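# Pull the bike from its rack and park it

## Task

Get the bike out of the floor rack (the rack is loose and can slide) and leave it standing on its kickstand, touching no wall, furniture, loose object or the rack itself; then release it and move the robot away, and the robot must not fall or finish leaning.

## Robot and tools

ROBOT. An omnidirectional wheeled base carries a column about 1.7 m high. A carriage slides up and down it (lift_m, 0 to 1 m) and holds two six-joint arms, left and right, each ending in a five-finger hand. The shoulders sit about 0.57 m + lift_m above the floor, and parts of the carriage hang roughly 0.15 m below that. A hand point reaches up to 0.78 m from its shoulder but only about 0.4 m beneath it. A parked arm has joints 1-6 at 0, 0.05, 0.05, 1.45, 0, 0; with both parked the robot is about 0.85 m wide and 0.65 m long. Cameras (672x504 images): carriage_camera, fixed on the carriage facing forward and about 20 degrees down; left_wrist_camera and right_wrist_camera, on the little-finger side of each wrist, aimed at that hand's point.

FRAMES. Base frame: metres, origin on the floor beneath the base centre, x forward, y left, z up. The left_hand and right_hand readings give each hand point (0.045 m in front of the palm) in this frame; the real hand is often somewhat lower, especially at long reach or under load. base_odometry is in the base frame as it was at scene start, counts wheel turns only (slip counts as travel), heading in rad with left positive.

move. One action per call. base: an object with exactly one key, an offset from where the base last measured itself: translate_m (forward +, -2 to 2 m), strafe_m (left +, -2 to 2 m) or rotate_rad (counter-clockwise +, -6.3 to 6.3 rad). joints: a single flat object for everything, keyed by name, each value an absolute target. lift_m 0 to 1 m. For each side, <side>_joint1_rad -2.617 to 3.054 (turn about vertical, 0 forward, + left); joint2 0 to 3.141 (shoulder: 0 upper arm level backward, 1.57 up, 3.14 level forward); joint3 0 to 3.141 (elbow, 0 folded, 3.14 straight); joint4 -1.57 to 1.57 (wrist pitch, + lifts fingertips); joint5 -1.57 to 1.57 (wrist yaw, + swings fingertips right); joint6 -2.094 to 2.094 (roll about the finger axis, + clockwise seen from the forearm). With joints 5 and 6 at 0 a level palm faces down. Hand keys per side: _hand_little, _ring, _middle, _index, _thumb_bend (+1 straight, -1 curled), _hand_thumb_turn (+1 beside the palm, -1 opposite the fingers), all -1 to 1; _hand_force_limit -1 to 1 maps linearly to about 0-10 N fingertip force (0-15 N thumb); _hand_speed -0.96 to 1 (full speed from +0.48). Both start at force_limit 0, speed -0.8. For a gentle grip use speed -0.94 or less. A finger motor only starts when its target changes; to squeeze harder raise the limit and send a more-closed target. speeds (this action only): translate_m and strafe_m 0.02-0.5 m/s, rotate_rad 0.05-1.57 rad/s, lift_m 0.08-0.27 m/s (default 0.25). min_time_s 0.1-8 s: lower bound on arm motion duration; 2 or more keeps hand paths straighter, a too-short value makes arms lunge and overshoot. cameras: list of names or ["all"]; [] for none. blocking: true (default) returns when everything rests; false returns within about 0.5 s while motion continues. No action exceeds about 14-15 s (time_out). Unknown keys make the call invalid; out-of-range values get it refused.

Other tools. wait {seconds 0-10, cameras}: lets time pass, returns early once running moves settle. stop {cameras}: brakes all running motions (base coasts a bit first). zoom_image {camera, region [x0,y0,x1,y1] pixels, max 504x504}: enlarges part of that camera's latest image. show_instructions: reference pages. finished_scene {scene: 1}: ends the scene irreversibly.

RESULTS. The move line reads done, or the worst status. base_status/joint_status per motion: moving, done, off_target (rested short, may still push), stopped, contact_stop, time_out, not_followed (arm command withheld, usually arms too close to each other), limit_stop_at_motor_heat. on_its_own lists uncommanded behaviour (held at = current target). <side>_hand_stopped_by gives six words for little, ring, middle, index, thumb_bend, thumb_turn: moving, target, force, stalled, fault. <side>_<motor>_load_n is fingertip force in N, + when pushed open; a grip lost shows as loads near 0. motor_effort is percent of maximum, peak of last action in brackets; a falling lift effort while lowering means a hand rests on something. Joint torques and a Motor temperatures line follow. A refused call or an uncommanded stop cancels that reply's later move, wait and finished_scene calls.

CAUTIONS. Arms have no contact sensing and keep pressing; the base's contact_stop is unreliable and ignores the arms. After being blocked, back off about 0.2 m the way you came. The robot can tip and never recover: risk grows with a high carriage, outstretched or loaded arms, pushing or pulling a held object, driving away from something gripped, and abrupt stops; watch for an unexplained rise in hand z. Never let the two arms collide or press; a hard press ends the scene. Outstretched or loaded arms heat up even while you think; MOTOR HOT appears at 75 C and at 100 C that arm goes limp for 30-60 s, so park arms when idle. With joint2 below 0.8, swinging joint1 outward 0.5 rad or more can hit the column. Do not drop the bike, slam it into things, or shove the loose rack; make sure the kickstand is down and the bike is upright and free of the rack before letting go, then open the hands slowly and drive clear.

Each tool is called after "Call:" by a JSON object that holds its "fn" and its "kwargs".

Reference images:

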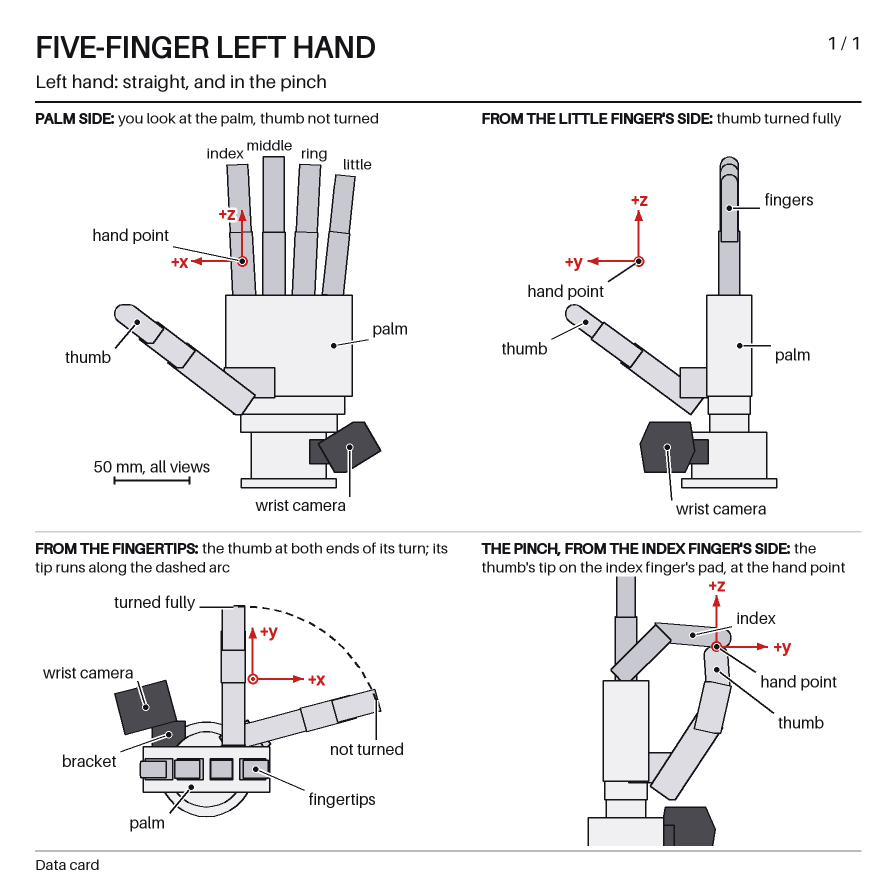

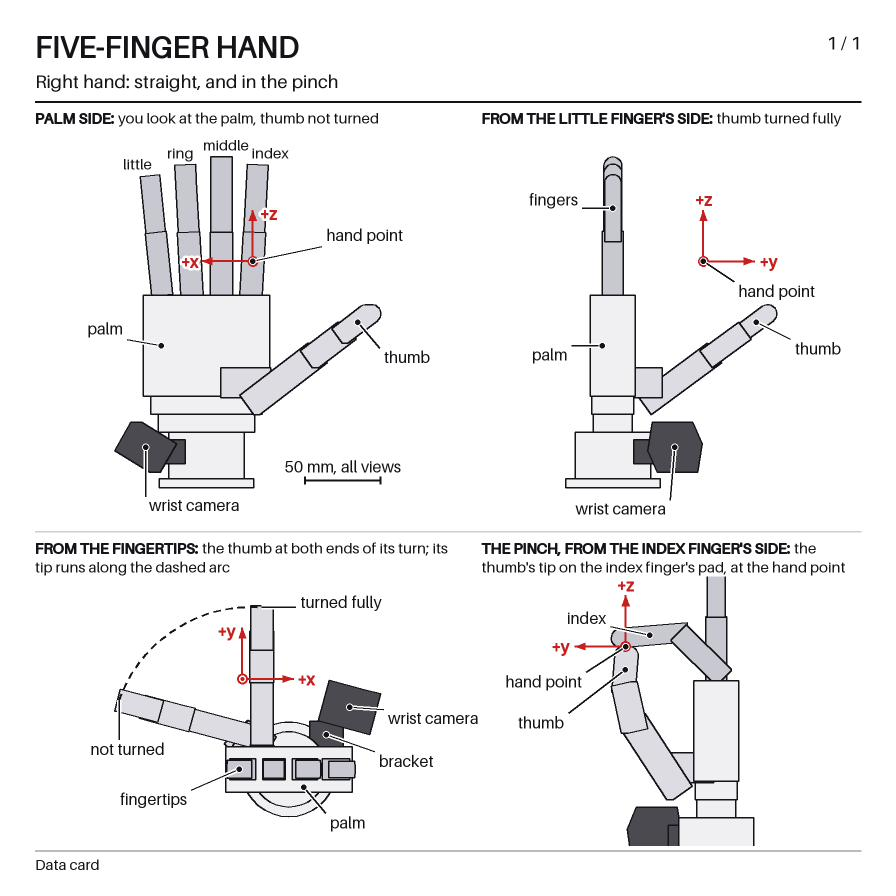

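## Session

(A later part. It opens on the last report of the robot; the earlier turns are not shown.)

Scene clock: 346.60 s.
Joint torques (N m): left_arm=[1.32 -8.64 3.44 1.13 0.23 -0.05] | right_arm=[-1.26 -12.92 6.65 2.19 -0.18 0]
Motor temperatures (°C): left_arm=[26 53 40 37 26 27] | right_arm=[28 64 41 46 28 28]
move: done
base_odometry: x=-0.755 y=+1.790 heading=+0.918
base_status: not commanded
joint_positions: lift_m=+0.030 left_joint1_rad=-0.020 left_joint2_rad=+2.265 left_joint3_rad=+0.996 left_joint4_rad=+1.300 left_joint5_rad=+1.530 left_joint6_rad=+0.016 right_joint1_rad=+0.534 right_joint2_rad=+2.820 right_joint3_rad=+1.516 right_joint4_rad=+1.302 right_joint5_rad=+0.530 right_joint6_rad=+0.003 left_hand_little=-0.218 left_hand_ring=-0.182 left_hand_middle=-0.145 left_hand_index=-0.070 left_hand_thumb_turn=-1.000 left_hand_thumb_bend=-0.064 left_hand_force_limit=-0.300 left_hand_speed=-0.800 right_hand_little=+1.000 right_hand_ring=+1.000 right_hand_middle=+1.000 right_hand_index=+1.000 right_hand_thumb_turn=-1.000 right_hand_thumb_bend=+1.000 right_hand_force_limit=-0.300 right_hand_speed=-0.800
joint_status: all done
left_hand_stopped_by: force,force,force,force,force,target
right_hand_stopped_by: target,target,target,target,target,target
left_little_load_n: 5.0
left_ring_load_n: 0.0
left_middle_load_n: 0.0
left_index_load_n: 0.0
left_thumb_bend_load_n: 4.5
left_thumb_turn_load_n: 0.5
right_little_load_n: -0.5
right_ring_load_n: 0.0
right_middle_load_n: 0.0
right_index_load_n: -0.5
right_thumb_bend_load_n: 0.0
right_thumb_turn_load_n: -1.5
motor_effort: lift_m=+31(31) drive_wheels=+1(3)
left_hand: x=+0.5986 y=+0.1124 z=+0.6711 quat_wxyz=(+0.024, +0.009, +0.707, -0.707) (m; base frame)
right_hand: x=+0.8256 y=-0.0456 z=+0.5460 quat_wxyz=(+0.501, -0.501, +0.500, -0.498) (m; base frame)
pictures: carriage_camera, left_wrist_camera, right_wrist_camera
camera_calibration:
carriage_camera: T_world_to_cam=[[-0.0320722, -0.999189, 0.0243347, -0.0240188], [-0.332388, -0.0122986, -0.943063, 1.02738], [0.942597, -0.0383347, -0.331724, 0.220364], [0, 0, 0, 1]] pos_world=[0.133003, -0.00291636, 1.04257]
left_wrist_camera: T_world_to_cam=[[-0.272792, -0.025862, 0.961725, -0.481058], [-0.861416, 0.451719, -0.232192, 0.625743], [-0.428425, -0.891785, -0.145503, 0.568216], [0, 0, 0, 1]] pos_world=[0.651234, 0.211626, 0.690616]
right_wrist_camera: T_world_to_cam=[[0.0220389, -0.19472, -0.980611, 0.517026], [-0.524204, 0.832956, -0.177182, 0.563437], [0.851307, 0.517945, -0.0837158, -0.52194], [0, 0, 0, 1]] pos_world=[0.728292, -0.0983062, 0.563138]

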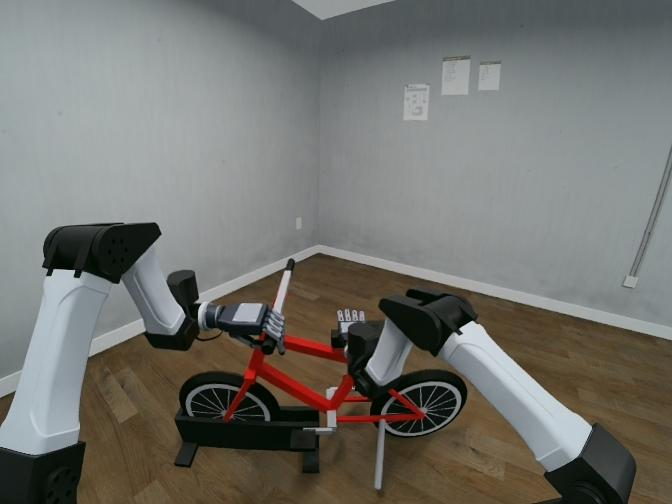

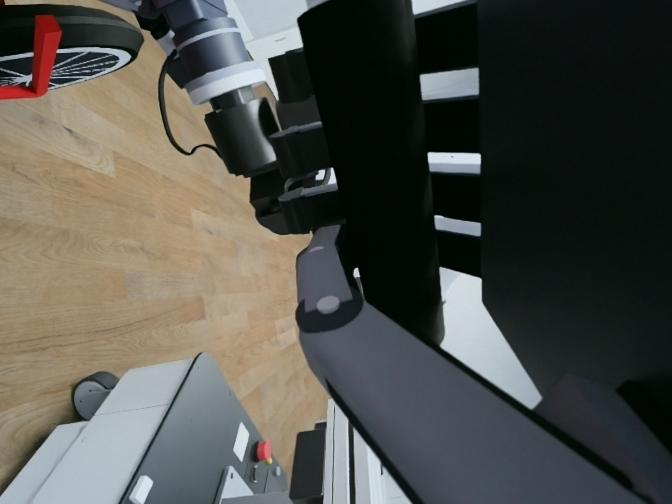

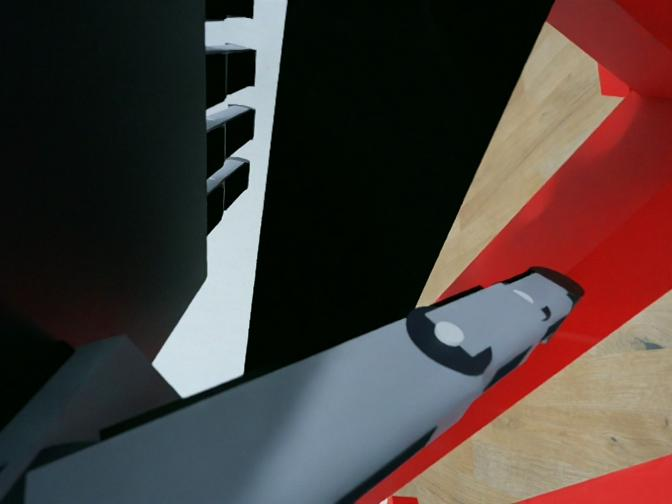

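Call:
{"fn": "move", "kwargs": {"joints": {"right_joint1_rad": 0.510, "right_joint2_rad": 2.86, "right_joint3_rad": 1.58, "right_joint4_rad": 1.30, "right_joint5_rad": 0.51}, "min_time_s": 1.0}}

Call:
{"fn": "move", "kwargs": {"joints": {"right_hand_little": -0.9, "right_hand_ring": -0.9, "right_hand_middle": -0.9, "right_hand_index": -0.9}, "cameras": ["carriage_camera", "right_wrist_camera"]}}

Scene clock: 351.93 s.
Joint torques (N m): left_arm=[1.07 -8.62 3.45 1.22 0.21 -0.04] | right_arm=[-1.78 -12.88 6.99 2.2 -0.13 0.02]
Motor temperatures (°C): left_arm=[26 53 40 37 26 27] | right_arm=[28 63 41 46 28 28]
move: off_target
base_odometry: x=-0.755 y=+1.790 heading=+0.918
base_status: not commanded
joint_positions: lift_m=+0.030 left_joint1_rad=-0.017 left_joint2_rad=+2.265 left_joint3_rad=+0.996 left_joint4_rad=+1.293 left_joint5_rad=+1.532 left_joint6_rad=+0.015 right_joint1_rad=+0.530 right_joint2_rad=+2.855 right_joint3_rad=+1.550 right_joint4_rad=+1.301 right_joint5_rad=+0.516 right_joint6_rad=+0.003 left_hand_little=-0.219 left_hand_ring=-0.182 left_hand_middle=-0.145 left_hand_index=-0.070 left_hand_thumb_turn=-1.000 left_hand_thumb_bend=-0.065 left_hand_force_limit=-0.300 left_hand_speed=-0.800 right_hand_little=+1.000 right_hand_ring=+1.000 right_hand_middle=+1.000 right_hand_index=+1.000 right_hand_thumb_turn=-1.000 right_hand_thumb_bend=+1.000 right_hand_force_limit=-0.300 right_hand_speed=-0.800
joint_status: right_joint1_rad off_target (ended at +0.530, target +0.510); the others done
left_hand_stopped_by: force,force,force,force,force,target
right_hand_stopped_by: target,target,target,target,target,target
left_little_load_n: 1.5
left_ring_load_n: 0.0
left_middle_load_n: 0.0
left_index_load_n: 0.0
left_thumb_bend_load_n: 0.0
left_thumb_turn_load_n: 0.0
right_little_load_n: 0.0
right_ring_load_n: 0.0
right_middle_load_n: 0.0
right_index_load_n: 0.0
right_thumb_bend_load_n: 0.5
right_thumb_turn_load_n: -1.0
motor_effort: lift_m=+31(31) drive_wheels=-1(2)
left_hand: x=+0.5982 y=+0.1135 z=+0.6707 quat_wxyz=(+0.021, +0.006, +0.707, -0.707) (m; base frame)
right_hand: x=+0.8281 y=-0.0440 z=+0.5362 quat_wxyz=(+0.503, -0.504, +0.498, -0.495) (m; base frame)
pictures: none

Scene clock: 355.60 s.
Joint torques (N m): left_arm=[1.05 -8.64 3.43 1.22 0.2 -0.04] | right_arm=[-1.54 -12.92 6.74 2.21 -0.04 0.06]
Motor temperatures (°C): left_arm=[26 53 39 37 26 27] | right_arm=[28 63 41 46 28 28]
move: off_target
base_odometry: x=-0.755 y=+1.790 heading=+0.918
base_status: not commanded
joint_positions: lift_m=+0.030 left_joint1_rad=-0.017 left_joint2_rad=+2.265 left_joint3_rad=+0.996 left_joint4_rad=+1.292 left_joint5_rad=+1.533 left_joint6_rad=+0.015 right_joint1_rad=+0.528 right_joint2_rad=+2.855 right_joint3_rad=+1.552 right_joint4_rad=+1.299 right_joint5_rad=+0.508 right_joint6_rad=-0.004 left_hand_little=-0.219 left_hand_ring=-0.182 left_hand_middle=-0.145 left_hand_index=-0.070 left_hand_thumb_turn=-1.000 left_hand_thumb_bend=-0.065 left_hand_force_limit=-0.300 left_hand_speed=-0.800 right_hand_little=-0.089 right_hand_ring=-0.051 right_hand_middle=+0.003 right_hand_index=+0.040 right_hand_thumb_turn=-1.000 right_hand_thumb_bend=+1.001 right_hand_force_limit=-0.300 right_hand_speed=-0.800
joint_status: right_hand_little off_target (ended at -0.089, target -0.900); right_hand_ring off_target (ended at -0.051, target -0.900); right_hand_middle off_target (ended at +0.003, target -0.900); right_hand_index off_target (ended at +0.040, target -0.900)
left_hand_stopped_by: force,force,force,force,force,target
right_hand_stopped_by: force,force,force,force,target,target
left_little_load_n: 1.5
left_ring_load_n: 0.0
left_middle_load_n: 0.0
left_index_load_n: 0.0
left_thumb_bend_load_n: 0.0
left_thumb_turn_load_n: 0.0
right_little_load_n: 3.5
right_ring_load_n: 2.0
right_middle_load_n: 1.0
right_index_load_n: 1.0
right_thumb_bend_load_n: 4.5
right_thumb_turn_load_n: 7.5
motor_effort: lift_m=+31(31) drive_wheels=-1(2)
left_hand: x=+0.5980 y=+0.1135 z=+0.6707 quat_wxyz=(+0.021, +0.006, +0.707, -0.707) (m; base frame)
right_hand: x=+0.8288 y=-0.0440 z=+0.5361 quat_wxyz=(+0.502, -0.507, +0.494, -0.496) (m; base frame)
pictures: carriage_camera, right_wrist_camera
camera_calibration:
carriage_camera: T_world_to_cam=[[-0.0320722, -0.999189, 0.0243347, -0.0240188], [-0.332388, -0.0122986, -0.943063, 1.02738], [0.942597, -0.0383347, -0.331724, 0.220364], [0, 0, 0, 1]] pos_world=[0.133003, -0.00291636, 1.04257]
right_wrist_camera: T_world_to_cam=[[0.0226863, -0.202533, -0.979013, 0.505812], [-0.53793, 0.822951, -0.182713, 0.575945], [0.842684, 0.530785, -0.0902786, -0.515164], [0, 0, 0, 1]] pos_world=[0.732464, -0.0980895, 0.55392]

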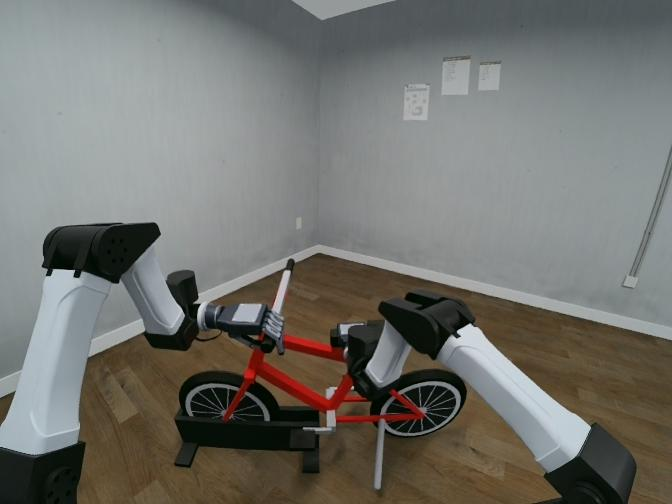

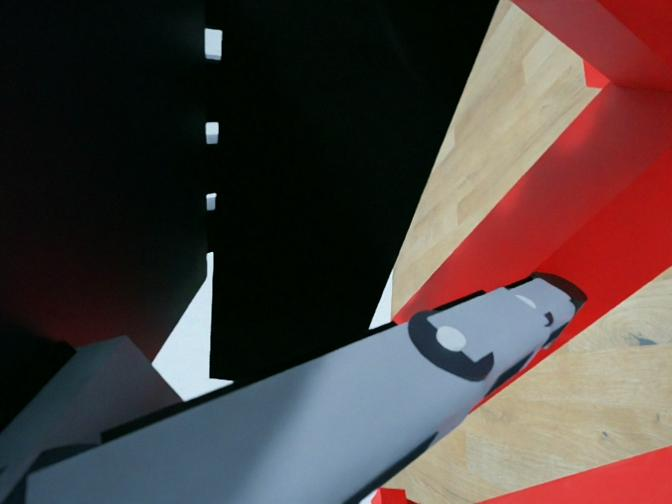

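Call:
{"fn": "move", "kwargs": {"joints": {"right_hand_thumb_bend": -0.5}}}

Call:
{"fn": "move", "kwargs": {"base": {"strafe_m": -0.06}, "speeds": {"strafe_m": 0.05}, "cameras": ["all"]}}

Scene clock: 371.87 s.
Joint torques (N m): left_arm=[1.06 -8.62 3.44 1.22 0.21 -0.04] | right_arm=[-1.57 -13 6.78 2.23 -0.04 0.06]
Motor temperatures (°C): left_arm=[26 52 39 37 26 27] | right_arm=[28 63 42 45 28 28]
move: off_target
base_odometry: x=-0.755 y=+1.790 heading=+0.918
base_status: not commanded
joint_positions: lift_m=+0.030 left_joint1_rad=-0.017 left_joint2_rad=+2.265 left_joint3_rad=+0.996 left_joint4_rad=+1.292 left_joint5_rad=+1.533 left_joint6_rad=+0.015 right_joint1_rad=+0.528 right_joint2_rad=+2.855 right_joint3_rad=+1.552 right_joint4_rad=+1.299 right_joint5_rad=+0.508 right_joint6_rad=-0.004 left_hand_little=-0.219 left_hand_ring=-0.182 left_hand_middle=-0.145 left_hand_index=-0.070 left_hand_thumb_turn=-1.000 left_hand_thumb_bend=-0.065 left_hand_force_limit=-0.300 left_hand_speed=-0.800 right_hand_little=-0.089 right_hand_ring=-0.051 right_hand_middle=+0.003 right_hand_index=+0.040 right_hand_thumb_turn=-1.000 right_hand_thumb_bend=+0.997 right_hand_force_limit=-0.300 right_hand_speed=-0.800
joint_status: right_hand_thumb_bend off_target (ended at +0.997, target -0.500)
left_hand_stopped_by: force,force,force,force,force,target
right_hand_stopped_by: force,force,force,force,force,target
left_little_load_n: 1.0
left_ring_load_n: 0.0
left_middle_load_n: 0.0
left_index_load_n: 0.0
left_thumb_bend_load_n: 0.0
left_thumb_turn_load_n: 0.0
right_little_load_n: 3.5
right_ring_load_n: 2.0
right_middle_load_n: 0.5
right_index_load_n: 1.0
right_thumb_bend_load_n: 6.5
right_thumb_turn_load_n: 8.0
motor_effort: lift_m=+31(31) drive_wheels=+0(2)
left_hand: x=+0.5980 y=+0.1135 z=+0.6707 quat_wxyz=(+0.021, +0.006, +0.707, -0.707) (m; base frame)
right_hand: x=+0.8288 y=-0.0440 z=+0.5361 quat_wxyz=(+0.502, -0.507, +0.494, -0.496) (m; base frame)
pictures: none

Scene clock: 373.57 s.
Joint torques (N m): left_arm=[0.49 -8.65 3.49 1.3 0.12 0] | right_arm=[-0.92 -13.07 5.79 2.24 0.09 0.1]
Motor temperatures (°C): left_arm=[26 52 39 37 26 27] | right_arm=[28 63 42 45 28 28]
move: done
base_odometry: x=-0.708 y=+1.754 heading=+0.918
base_status: done
joint_positions: lift_m=+0.030 left_joint1_rad=-0.010 left_joint2_rad=+2.265 left_joint3_rad=+0.996 left_joint4_rad=+1.284 left_joint5_rad=+1.542 left_joint6_rad=+0.011 right_joint1_rad=+0.518 right_joint2_rad=+2.855 right_joint3_rad=+1.562 right_joint4_rad=+1.296 right_joint5_rad=+0.493 right_joint6_rad=-0.004 left_hand_little=-0.219 left_hand_ring=-0.182 left_hand_middle=-0.145 left_hand_index=-0.070 left_hand_thumb_turn=-1.000 left_hand_thumb_bend=-0.065 left_hand_force_limit=-0.300 left_hand_speed=-0.800 right_hand_little=-0.089 right_hand_ring=-0.051 right_hand_middle=+0.003 right_hand_index=+0.040 right_hand_thumb_turn=-1.000 right_hand_thumb_bend=+0.996 right_hand_force_limit=-0.300 right_hand_speed=-0.800
joint_status: not commanded
left_hand_stopped_by: force,force,force,force,force,target
right_hand_stopped_by: force,force,force,force,force,target
left_little_load_n: 0.0
left_ring_load_n: 0.0
left_middle_load_n: 0.0
left_index_load_n: 0.0
left_thumb_bend_load_n: 0.0
left_thumb_turn_load_n: 0.0
right_little_load_n: 1.5
right_ring_load_n: 0.0
right_middle_load_n: 0.0
right_index_load_n: 0.0
right_thumb_bend_load_n: 2.5
right_thumb_turn_load_n: 0.0
motor_effort: lift_m=+31(31) drive_wheels=-4(11)
left_hand: x=+0.5968 y=+0.1161 z=+0.6704 quat_wxyz=(+0.016, +0.003, +0.707, -0.707) (m; base frame)
right_hand: x=+0.8331 y=-0.0459 z=+0.5389 quat_wxyz=(+0.506, -0.506, +0.493, -0.495) (m; base frame)
pictures: carriage_camera, left_wrist_camera, right_wrist_camera
camera_calibration:
carriage_camera: T_world_to_cam=[[-0.0320722, -0.999189, 0.0243347, -0.0240188], [-0.332388, -0.0122986, -0.943063, 1.02738], [0.942597, -0.0383347, -0.331724, 0.220364], [0, 0, 0, 1]] pos_world=[0.133003, -0.00291636, 1.04257]
left_wrist_camera: T_world_to_cam=[[-0.252295, -0.0255125, 0.967314, -0.49683], [-0.864778, 0.454477, -0.213565, 0.611571], [-0.434173, -0.890393, -0.136725, 0.56801], [0, 0, 0, 1]] pos_world=[0.65014, 0.215132, 0.688862]
right_wrist_camera: T_world_to_cam=[[0.0288311, -0.19944, -0.979486, 0.503339], [-0.540786, 0.820993, -0.183086, 0.58278], [0.840666, 0.534971, -0.0841845, -0.518883], [0, 0, 0, 1]] pos_world=[0.736855, -0.100485, 0.556031]

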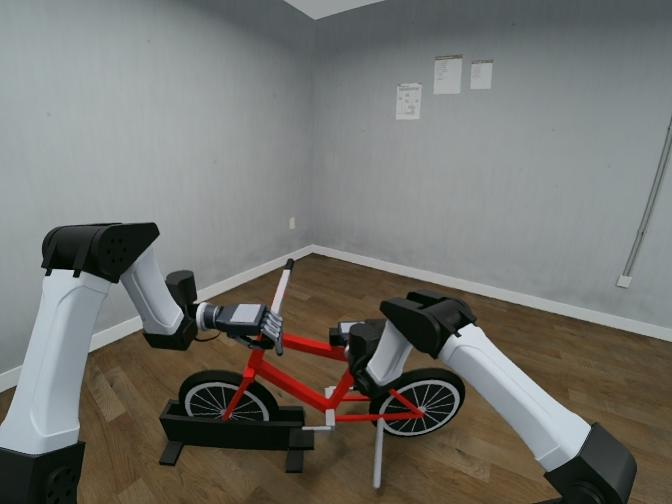

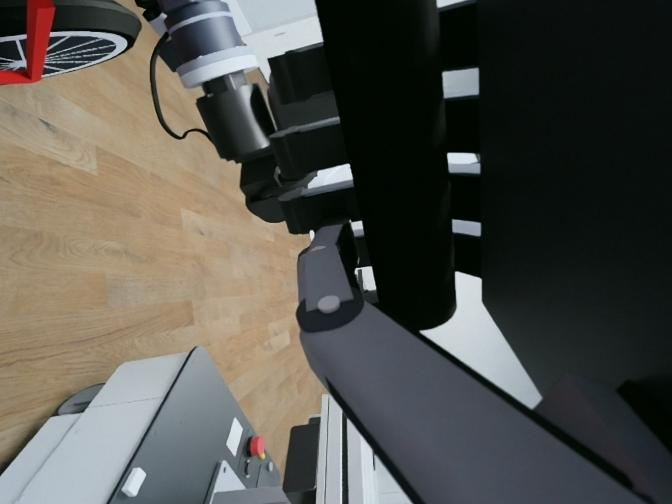

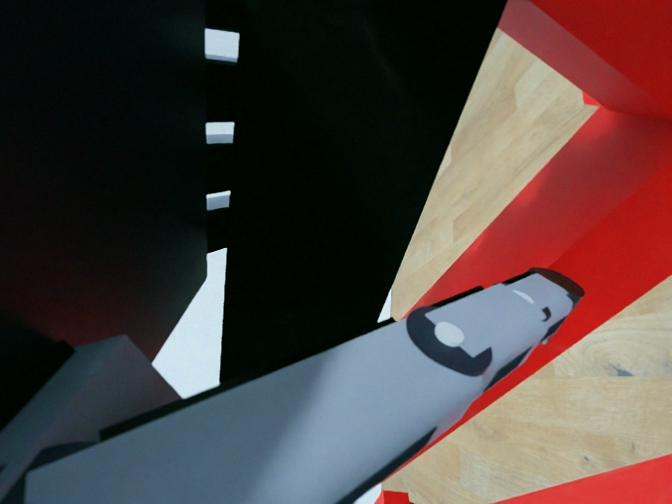

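Call:
{"fn": "move", "kwargs": {"base": {"strafe_m": -0.2}, "speeds": {"strafe_m": 0.08}, "cameras": ["carriage_camera", "left_wrist_camera"]}}

Scene clock: 379.57 s.
Joint torques (N m): left_arm=[0.34 -8.64 3.44 1.32 0.11 0] | right_arm=[-0.64 -13.08 5.91 2.25 0.08 0.12]
Motor temperatures (°C): left_arm=[26 52 39 37 26 27] | right_arm=[28 63 41 45 28 28]
move: done
base_odometry: x=-0.549 y=+1.632 heading=+0.917
base_status: done
joint_positions: lift_m=+0.030 left_joint1_rad=-0.009 left_joint2_rad=+2.265 left_joint3_rad=+0.996 left_joint4_rad=+1.284 left_joint5_rad=+1.544 left_joint6_rad=+0.011 right_joint1_rad=+0.516 right_joint2_rad=+2.855 right_joint3_rad=+1.562 right_joint4_rad=+1.297 right_joint5_rad=+0.496 right_joint6_rad=-0.008 left_hand_little=-0.219 left_hand_ring=-0.182 left_hand_middle=-0.145 left_hand_index=-0.070 left_hand_thumb_turn=-1.000 left_hand_thumb_bend=-0.065 left_hand_force_limit=-0.300 left_hand_speed=-0.800 right_hand_little=-0.089 right_hand_ring=-0.051 right_hand_middle=+0.003 right_hand_index=+0.040 right_hand_thumb_turn=-1.000 right_hand_thumb_bend=+0.996 right_hand_force_limit=-0.300 right_hand_speed=-0.800
joint_status: not commanded
left_hand_stopped_by: force,force,force,force,force,target
right_hand_stopped_by: force,force,force,force,force,target
left_little_load_n: 0.0
left_ring_load_n: 0.0
left_middle_load_n: 0.0
left_index_load_n: 0.0
left_thumb_bend_load_n: 0.0
left_thumb_turn_load_n: 0.0
right_little_load_n: 2.0
right_ring_load_n: 0.0
right_middle_load_n: 0.0
right_index_load_n: 0.0
right_thumb_bend_load_n: 2.5
right_thumb_turn_load_n: -2.5
motor_effort: lift_m=+31(31) drive_wheels=-7(15)
left_hand: x=+0.5968 y=+0.1169 z=+0.6704 quat_wxyz=(+0.015, +0.002, +0.707, -0.707) (m; base frame)
right_hand: x=+0.8339 y=-0.0480 z=+0.5392 quat_wxyz=(+0.504, -0.506, +0.493, -0.497) (m; base frame)
pictures: carriage_camera, left_wrist_camera
camera_calibration:
carriage_camera: T_world_to_cam=[[-0.0320722, -0.999189, 0.0243347, -0.0240188], [-0.332388, -0.0122986, -0.943063, 1.02738], [0.942597, -0.0383347, -0.331724, 0.220364], [0, 0, 0, 1]] pos_world=[0.133003, -0.00291636, 1.04257]
left_wrist_camera: T_world_to_cam=[[-0.251543, -0.0256674, 0.967506, -0.497302], [-0.865127, 0.454135, -0.212877, 0.611014], [-0.433914, -0.890563, -0.13644, 0.56838], [0, 0, 0, 1]] pos_world=[0.65014, 0.215931, 0.688763]

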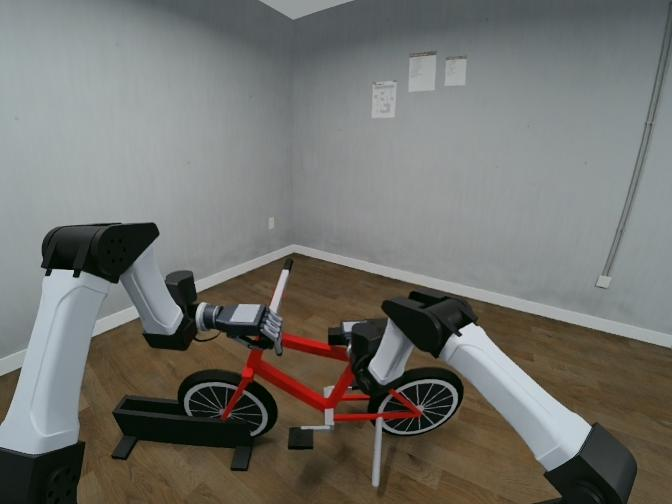

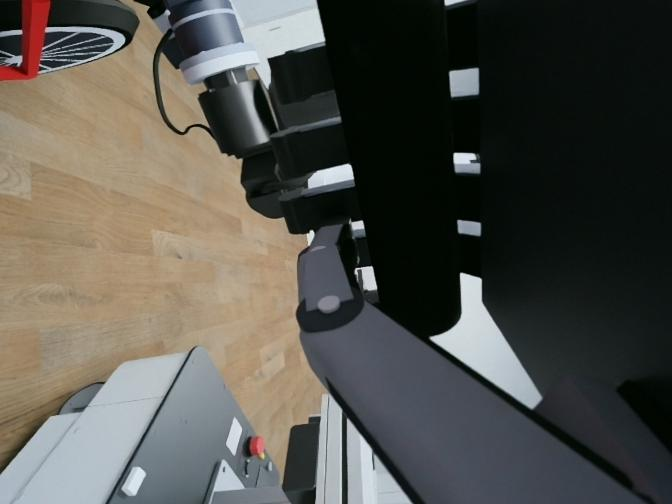

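Call:
{"fn": "move", "kwargs": {"base": {"strafe_m": -0.4}, "speeds": {"strafe_m": 0.08}, "cameras": ["all"]}}

Call:
{"fn": "zoom_image", "kwargs": {"camera": "carriage_camera", "region": [20, 250, 500, 504]}}

Scene clock: 388.13 s.
Joint torques (N m): left_arm=[-0.08 -8.92 3.4 1.34 0.08 0] | right_arm=[-0.58 -12.92 5.38 2.1 -0.08 0.1]
Motor temperatures (°C): left_arm=[26 52 39 37 26 27] | right_arm=[28 63 41 45 28 28]
move: done
base_odometry: x=-0.232 y=+1.388 heading=+0.916
base_status: done
joint_positions: lift_m=+0.030 left_joint1_rad=-0.004 left_joint2_rad=+2.269 left_joint3_rad=+0.996 left_joint4_rad=+1.280 left_joint5_rad=+1.548 left_joint6_rad=+0.011 right_joint1_rad=+0.516 right_joint2_rad=+2.856 right_joint3_rad=+1.567 right_joint4_rad=+1.308 right_joint5_rad=+0.511 right_joint6_rad=-0.002 left_hand_little=-0.219 left_hand_ring=-0.182 left_hand_middle=-0.145 left_hand_index=-0.070 left_hand_thumb_turn=-1.000 left_hand_thumb_bend=-0.065 left_hand_force_limit=-0.300 left_hand_speed=-0.800 right_hand_little=-0.090 right_hand_ring=-0.051 right_hand_middle=+0.003 right_hand_index=+0.040 right_hand_thumb_turn=-1.000 right_hand_thumb_bend=+0.995 right_hand_force_limit=-0.300 right_hand_speed=-0.800
joint_status: not commanded
left_hand_stopped_by: force,force,force,force,force,target
right_hand_stopped_by: force,force,force,force,force,target
left_little_load_n: 0.0
left_ring_load_n: 0.0
left_middle_load_n: 0.0
left_index_load_n: 0.0
left_thumb_bend_load_n: 0.0
left_thumb_turn_load_n: 0.0
right_little_load_n: 0.0
right_ring_load_n: 0.0
right_middle_load_n: 0.0
right_index_load_n: 0.0
right_thumb_bend_load_n: -1.0
right_thumb_turn_load_n: -5.0
motor_effort: lift_m=+31(31) drive_wheels=-5(18)
left_hand: x=+0.5964 y=+0.1187 z=+0.6688 quat_wxyz=(+0.013, -0.001, +0.707, -0.707) (m; base frame)
right_hand: x=+0.8362 y=-0.0496 z=+0.5441 quat_wxyz=(+0.507, -0.495, +0.496, -0.501) (m; base frame)
pictures: carriage_camera, left_wrist_camera, right_wrist_camera
camera_calibration:
carriage_camera: T_world_to_cam=[[-0.0320722, -0.999189, 0.0243347, -0.0240188], [-0.332388, -0.0122986, -0.943063, 1.02738], [0.942597, -0.0383347, -0.331724, 0.220364], [0, 0, 0, 1]] pos_world=[0.133003, -0.00291636, 1.04257]
left_wrist_camera: T_world_to_cam=[[-0.243708, -0.0258944, 0.969503, -0.501827], [-0.867158, 0.453493, -0.205869, 0.606163], [-0.434332, -0.890884, -0.132974, 0.567543], [0, 0, 0, 1]] pos_world=[0.649842, 0.21773, 0.686781]
right_wrist_camera: T_world_to_cam=[[0.0399855, -0.189769, -0.981014, 0.499582], [-0.521215, 0.833681, -0.182513, 0.572393], [0.852488, 0.518617, -0.0655752, -0.539861], [0, 0, 0, 1]] pos_world=[0.738589, -0.102407, 0.559165]

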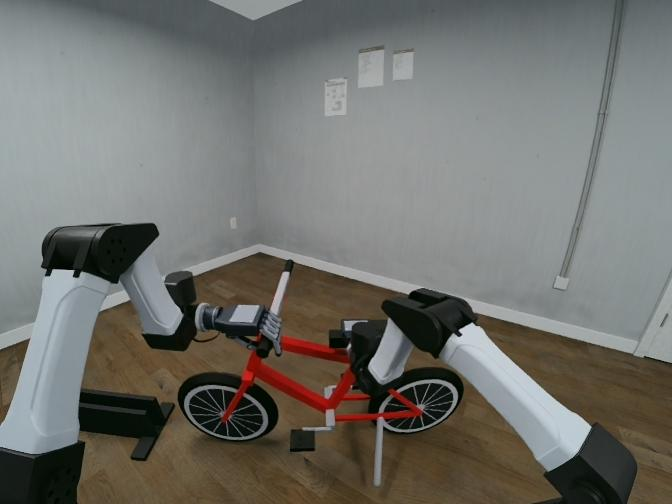

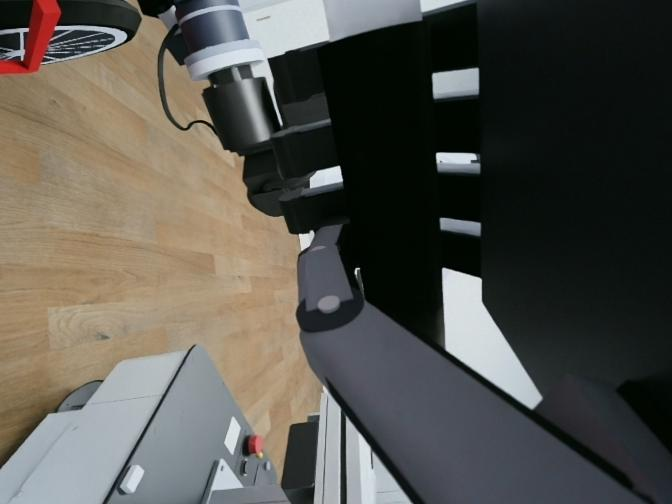

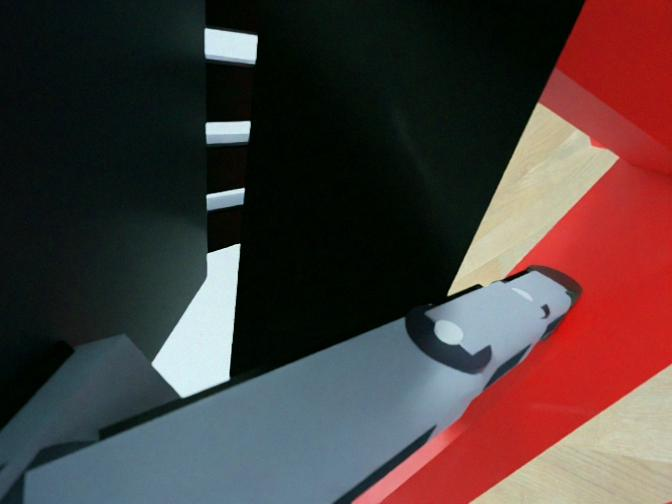

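Scaled by 1.050.

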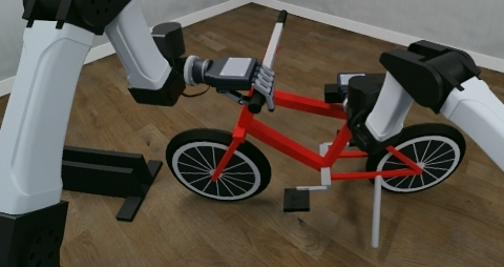

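Call:
{"fn": "move", "kwargs": {"base": {"strafe_m": -0.15}, "speeds": {"strafe_m": 0.08}, "cameras": ["carriage_camera"]}}

Call:
{"fn": "zoom_image", "kwargs": {"camera": "carriage_camera", "region": [250, 354, 400, 504]}}

Call:
{"fn": "zoom_image", "kwargs": {"camera": "carriage_camera", "region": [170, 254, 400, 504]}}

Scene clock: 395.93 s.
Joint torques (N m): left_arm=[-0.05 -9.35 3.38 1.4 0.06 0] | right_arm=[-0.91 -13.04 5.33 2.1 -0.03 0.11]
Motor temperatures (°C): left_arm=[26 51 38 37 26 27] | right_arm=[28 63 41 46 28 28]
move: done
base_odometry: x=-0.113 y=+1.297 heading=+0.915
base_status: done
joint_positions: lift_m=+0.030 left_joint1_rad=-0.004 left_joint2_rad=+2.273 left_joint3_rad=+0.996 left_joint4_rad=+1.275 left_joint5_rad=+1.551 left_joint6_rad=+0.010 right_joint1_rad=+0.518 right_joint2_rad=+2.856 right_joint3_rad=+1.567 right_joint4_rad=+1.307 right_joint5_rad=+0.500 right_joint6_rad=-0.008 left_hand_little=-0.219 left_hand_ring=-0.182 left_hand_middle=-0.145 left_hand_index=-0.070 left_hand_thumb_turn=-1.000 left_hand_thumb_bend=-0.065 left_hand_force_limit=-0.300 left_hand_speed=-0.800 right_hand_little=-0.090 right_hand_ring=-0.051 right_hand_middle=+0.003 right_hand_index=+0.040 right_hand_thumb_turn=-1.000 right_hand_thumb_bend=+0.995 right_hand_force_limit=-0.300 right_hand_speed=-0.800
joint_status: not commanded
left_hand_stopped_by: force,force,force,force,force,target
right_hand_stopped_by: force,force,force,force,force,target
left_little_load_n: 0.0
left_ring_load_n: 0.0
left_middle_load_n: 0.0
left_index_load_n: 0.0
left_thumb_bend_load_n: 0.0
left_thumb_turn_load_n: 0.0
right_little_load_n: -0.5
right_ring_load_n: 0.0
right_middle_load_n: 0.0
right_index_load_n: 0.0
right_thumb_bend_load_n: -0.5
right_thumb_turn_load_n: -7.5
motor_effort: lift_m=+31(31) drive_wheels=-6(15)
left_hand: x=+0.5951 y=+0.1186 z=+0.6671 quat_wxyz=(+0.008, -0.003, +0.707, -0.707) (m; base frame)
right_hand: x=+0.8352 y=-0.0464 z=+0.5436 quat_wxyz=(+0.509, -0.500, +0.492, -0.499) (m; base frame)
pictures: carriage_camera
camera_calibration:
carriage_camera: T_world_to_cam=[[-0.0320722, -0.999189, 0.0243347, -0.0240188], [-0.332388, -0.0122986, -0.943063, 1.02738], [0.942597, -0.0383347, -0.331724, 0.220364], [0, 0, 0, 1]] pos_world=[0.133003, -0.00291636, 1.04257]

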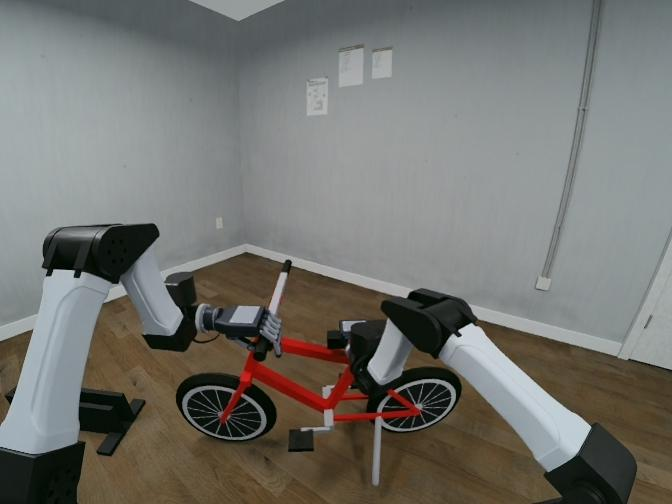

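Scaled by 3.360.

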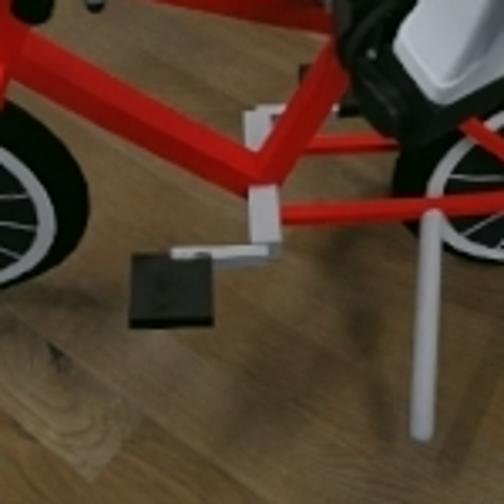

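Scaled by 2.016.

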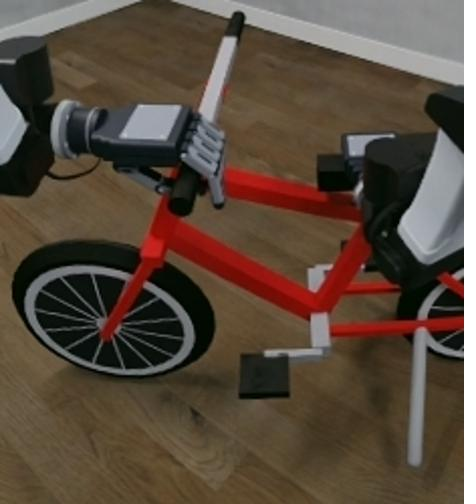

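Call:
{"fn": "move", "kwargs": {"base": {"translate_m": -0.03}, "speeds": {"translate_m": 0.03}, "cameras": ["carriage_camera"]}}

Call:
{"fn": "zoom_image", "kwargs": {"camera": "carriage_camera", "region": [170, 254, 400, 504]}}

Scene clock: 400.43 s.
Joint torques (N m): left_arm=[-0.03 -10.51 4.19 1.65 0.05 0] | right_arm=[-0.87 -13.15 5.46 2.18 -0.09 0.13]
Motor temperatures (°C): left_arm=[26 51 38 37 26 27] | right_arm=[28 63 41 46 28 28]
move: done
base_odometry: x=-0.131 y=+1.273 heading=+0.915
base_status: done
joint_positions: lift_m=+0.030 left_joint1_rad=-0.004 left_joint2_rad=+2.289 left_joint3_rad=+0.985 left_joint4_rad=+1.252 left_joint5_rad=+1.556 left_joint6_rad=+0.010 right_joint1_rad=+0.518 right_joint2_rad=+2.857 right_joint3_rad=+1.567 right_joint4_rad=+1.300 right_joint5_rad=+0.511 right_joint6_rad=-0.009 left_hand_little=-0.219 left_hand_ring=-0.182 left_hand_middle=-0.145 left_hand_index=-0.070 left_hand_thumb_turn=-1.000 left_hand_thumb_bend=-0.064 left_hand_force_limit=-0.300 left_hand_speed=-0.800 right_hand_little=-0.089 right_hand_ring=-0.051 right_hand_middle=+0.003 right_hand_index=+0.040 right_hand_thumb_turn=-1.000 right_hand_thumb_bend=+0.995 right_hand_force_limit=-0.300 right_hand_speed=-0.800
joint_status: not commanded
left_hand_stopped_by: force,force,force,force,force,target
right_hand_stopped_by: force,force,force,force,force,target
left_little_load_n: 0.0
left_ring_load_n: 0.0
left_middle_load_n: 0.0
left_index_load_n: 0.0
left_thumb_bend_load_n: 4.5
left_thumb_turn_load_n: 0.5
right_little_load_n: 0.0
right_ring_load_n: 0.0
right_middle_load_n: 0.0
right_index_load_n: 0.0
right_thumb_bend_load_n: -0.5
right_thumb_turn_load_n: -3.0
motor_effort: lift_m=+31(31) drive_wheels=-1(9)
left_hand: x=+0.5883 y=+0.1188 z=+0.6590 quat_wxyz=(-0.011, -0.018, +0.707, -0.707) (m; base frame)
right_hand: x=+0.8350 y=-0.0489 z=+0.5410 quat_wxyz=(+0.503, -0.501, +0.495, -0.501) (m; base frame)
pictures: carriage_camera
camera_calibration:
carriage_camera: T_world_to_cam=[[-0.0320722, -0.999189, 0.0243347, -0.0240188], [-0.332388, -0.0122986, -0.943063, 1.02738], [0.942597, -0.0383347, -0.331724, 0.220364], [0, 0, 0, 1]] pos_world=[0.133003, -0.00291636, 1.04257]

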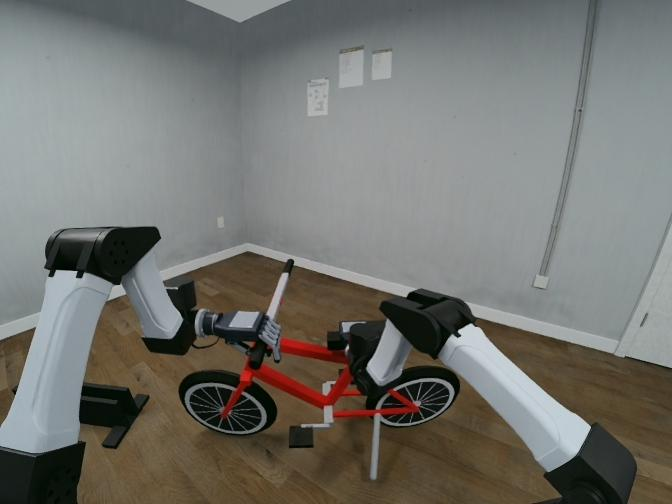

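Scaled by 2.016.

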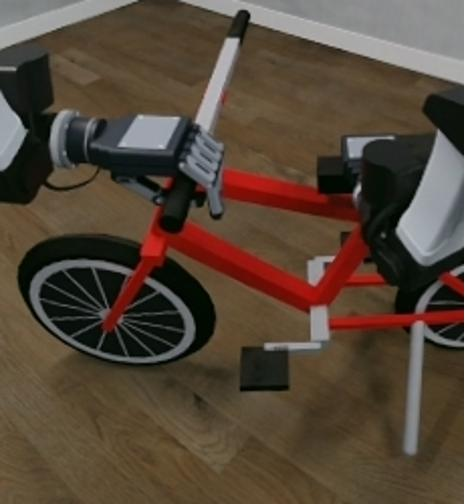

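Call:
{"fn": "move", "kwargs": {"base": {"translate_m": -0.03}, "speeds": {"translate_m": 0.03}, "cameras": ["carriage_camera"]}}

Call:
{"fn": "zoom_image", "kwargs": {"camera": "carriage_camera", "region": [170, 254, 400, 504]}}

Call:
{"fn": "zoom_image", "kwargs": {"camera": "carriage_camera", "region": [330, 404, 430, 504]}}

Scene clock: 413.57 s.
Joint torques (N m): left_arm=[-0.01 -11.56 4.15 1.7 0.01 -0.22] | right_arm=[-0.32 -13.16 5.33 2.28 -0.17 0.14]
Motor temperatures (°C): left_arm=[26 54 38 38 26 27] | right_arm=[28 60 41 46 28 28]
move: done
base_odometry: x=-0.149 y=+1.249 heading=+0.914
base_status: done
joint_positions: lift_m=+0.030 left_joint1_rad=-0.004 left_joint2_rad=+2.301 left_joint3_rad=+0.985 left_joint4_rad=+1.246 left_joint5_rad=+1.561 left_joint6_rad=+0.035 right_joint1_rad=+0.512 right_joint2_rad=+2.858 right_joint3_rad=+1.567 right_joint4_rad=+1.294 right_joint5_rad=+0.521 right_joint6_rad=-0.009 left_hand_little=-0.219 left_hand_ring=-0.182 left_hand_middle=-0.145 left_hand_index=-0.070 left_hand_thumb_turn=-1.000 left_hand_thumb_bend=-0.062 left_hand_force_limit=-0.300 left_hand_speed=-0.800 right_hand_little=-0.089 right_hand_ring=-0.051 right_hand_middle=+0.003 right_hand_index=+0.040 right_hand_thumb_turn=-1.000 right_hand_thumb_bend=+0.996 right_hand_force_limit=-0.300 right_hand_speed=-0.800
joint_status: not commanded
left_hand_stopped_by: force,force,force,force,force,target
right_hand_stopped_by: force,force,force,force,force,target
left_little_load_n: 1.5
left_ring_load_n: 0.0
left_middle_load_n: 0.0
left_index_load_n: 0.0
left_thumb_bend_load_n: 11.0
left_thumb_turn_load_n: -0.5
right_little_load_n: 0.0
right_ring_load_n: 0.0
right_middle_load_n: -0.5
right_index_load_n: 0.0
right_thumb_bend_load_n: 0.5
right_thumb_turn_load_n: -3.5
motor_effort: lift_m=+31(31) drive_wheels=-2(9)
left_hand: x=+0.5873 y=+0.1189 z=+0.6539 quat_wxyz=(-0.011, -0.014, +0.707, -0.707) (m; base frame)
right_hand: x=+0.8363 y=-0.0547 z=+0.5388 quat_wxyz=(+0.496, -0.499, +0.500, -0.505) (m; base frame)
pictures: carriage_camera
camera_calibration:
carriage_camera: T_world_to_cam=[[-0.0320722, -0.999189, 0.0243347, -0.0240188], [-0.332388, -0.0122986, -0.943063, 1.02738], [0.942597, -0.0383347, -0.331724, 0.220364], [0, 0, 0, 1]] pos_world=[0.133003, -0.00291636, 1.04257]

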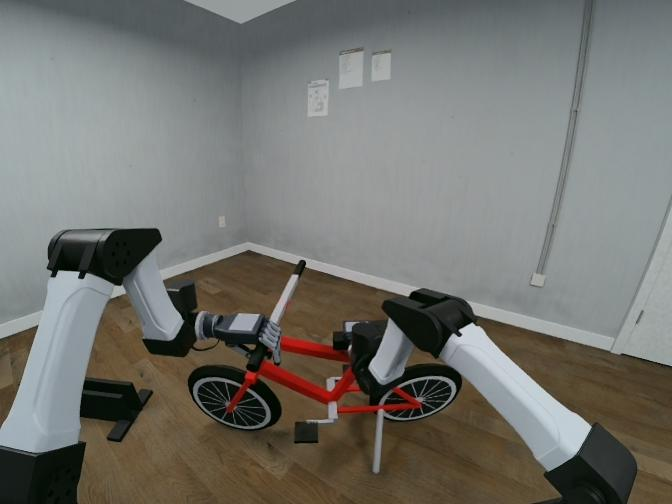

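Scaled by 2.016.

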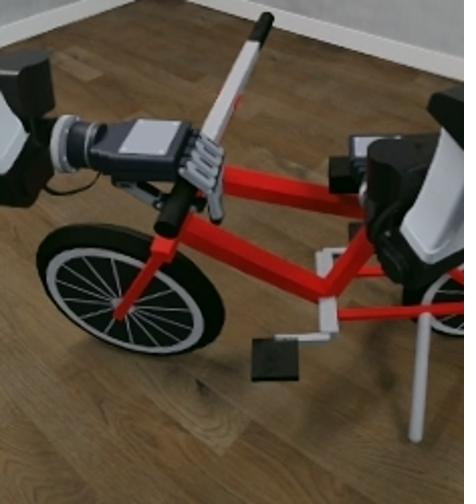

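Scaled by 5.040.

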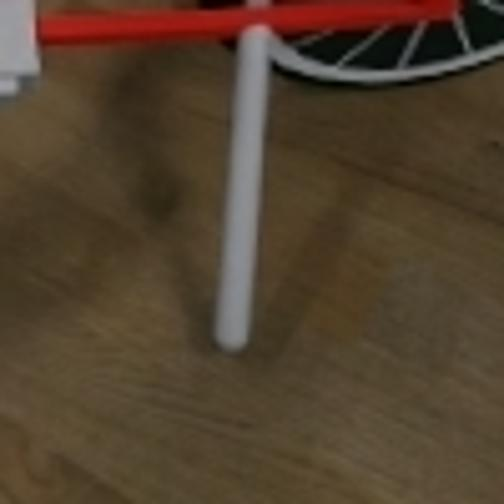

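Call:
{"fn": "move", "kwargs": {"joints": {"left_hand_thumb_bend": 1, "left_hand_little": 1, "left_hand_ring": 1, "left_hand_middle": 1, "left_hand_index": 1}, "cameras": ["all"]}}

Call:
{"fn": "zoom_image", "kwargs": {"camera": "carriage_camera", "region": [170, 254, 400, 504]}}

Scene clock: 430.50 s.
Joint torques (N m): left_arm=[-0.02 -11.55 4.15 1.48 0.01 0.04] | right_arm=[-1.36 -13.38 5.37 2.3 -0.04 0.13]
Motor temperatures (°C): left_arm=[26 56 38 37 26 27] | right_arm=[28 59 41 46 28 28]
move: done
base_odometry: x=-0.149 y=+1.249 heading=+0.914
base_status: not commanded
joint_positions: lift_m=+0.030 left_joint1_rad=-0.004 left_joint2_rad=+2.301 left_joint3_rad=+0.985 left_joint4_rad=+1.268 left_joint5_rad=+1.558 left_joint6_rad=+0.006 right_joint1_rad=+0.526 right_joint2_rad=+2.860 right_joint3_rad=+1.567 right_joint4_rad=+1.292 right_joint5_rad=+0.506 right_joint6_rad=-0.008 left_hand_little=+1.000 left_hand_ring=+1.000 left_hand_middle=+1.000 left_hand_index=+1.000 left_hand_thumb_turn=-1.000 left_hand_thumb_bend=+1.000 left_hand_force_limit=-0.300 left_hand_speed=-0.800 right_hand_little=-0.089 right_hand_ring=-0.051 right_hand_middle=+0.003 right_hand_index=+0.040 right_hand_thumb_turn=-1.000 right_hand_thumb_bend=+0.996 right_hand_force_limit=-0.300 right_hand_speed=-0.800
joint_status: all done
left_hand_stopped_by: target,target,target,target,target,target
right_hand_stopped_by: force,force,force,force,force,target
left_little_load_n: -0.5
left_ring_load_n: -0.5
left_middle_load_n: 0.0
left_index_load_n: 0.0
left_thumb_bend_load_n: 0.0
left_thumb_turn_load_n: 0.0
right_little_load_n: 0.0
right_ring_load_n: 0.0
right_middle_load_n: 0.0
right_index_load_n: 0.0
right_thumb_bend_load_n: 0.0
right_thumb_turn_load_n: -1.5
motor_effort: lift_m=+31(31) drive_wheels=+0(3)
left_hand: x=+0.5876 y=+0.1188 z=+0.6557 quat_wxyz=(-0.012, -0.018, +0.707, -0.707) (m; base frame)
right_hand: x=+0.8318 y=-0.0439 z=+0.5369 quat_wxyz=(+0.502, -0.507, +0.493, -0.497) (m; base frame)
pictures: carriage_camera, left_wrist_camera, right_wrist_camera
camera_calibration:
carriage_camera: T_world_to_cam=[[-0.0320722, -0.999189, 0.0243347, -0.0240188], [-0.332388, -0.0122986, -0.943063, 1.02738], [0.942597, -0.0383347, -0.331724, 0.220364], [0, 0, 0, 1]] pos_world=[0.133003, -0.00291636, 1.04257]
left_wrist_camera: T_world_to_cam=[[-0.185891, -0.0234962, 0.982289, -0.533891], [-0.872798, 0.463119, -0.154093, 0.563957], [-0.451297, -0.885984, -0.106597, 0.55416], [0, 0, 0, 1]] pos_world=[0.643065, 0.217254, 0.670409]
right_wrist_camera: T_world_to_cam=[[0.025166, -0.204766, -0.978487, 0.504042], [-0.536852, 0.822914, -0.186017, 0.578433], [0.843301, 0.529984, -0.0892193, -0.518696], [0, 0, 0, 1]] pos_world=[0.735265, -0.0978899, 0.554519]

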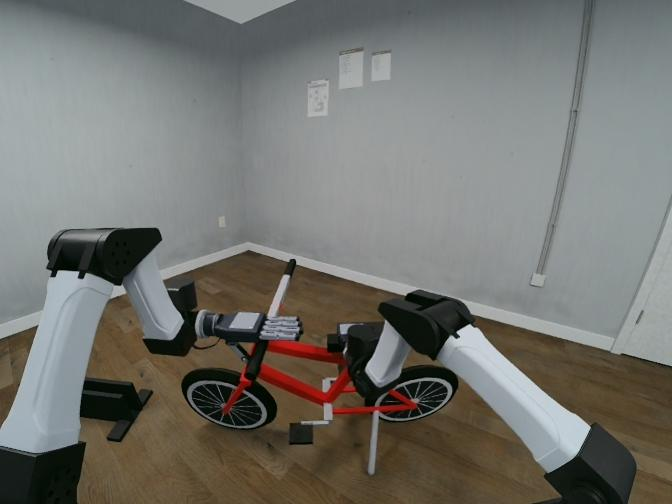

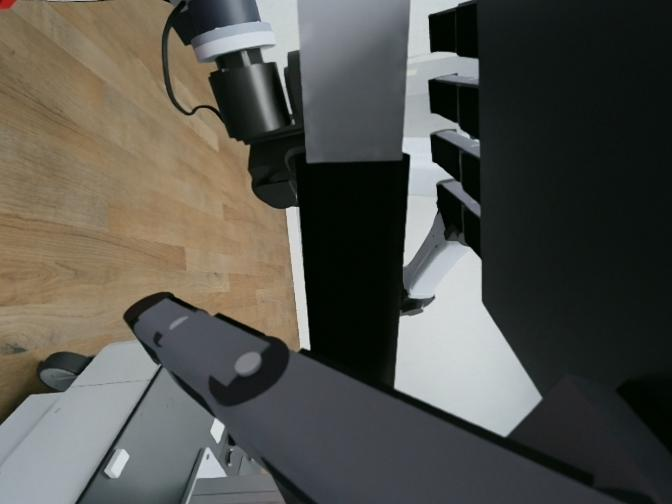

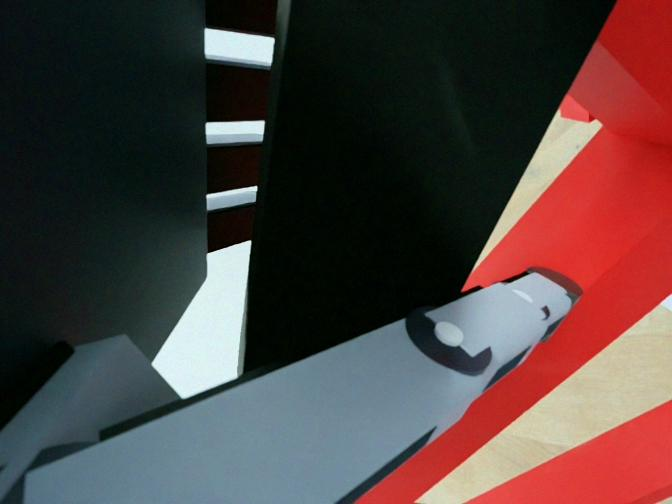

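Scaled by 2.016.

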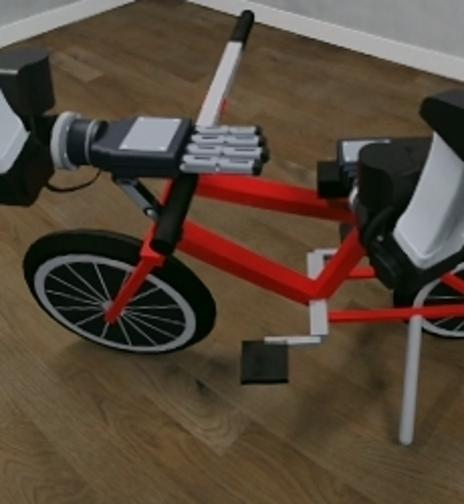

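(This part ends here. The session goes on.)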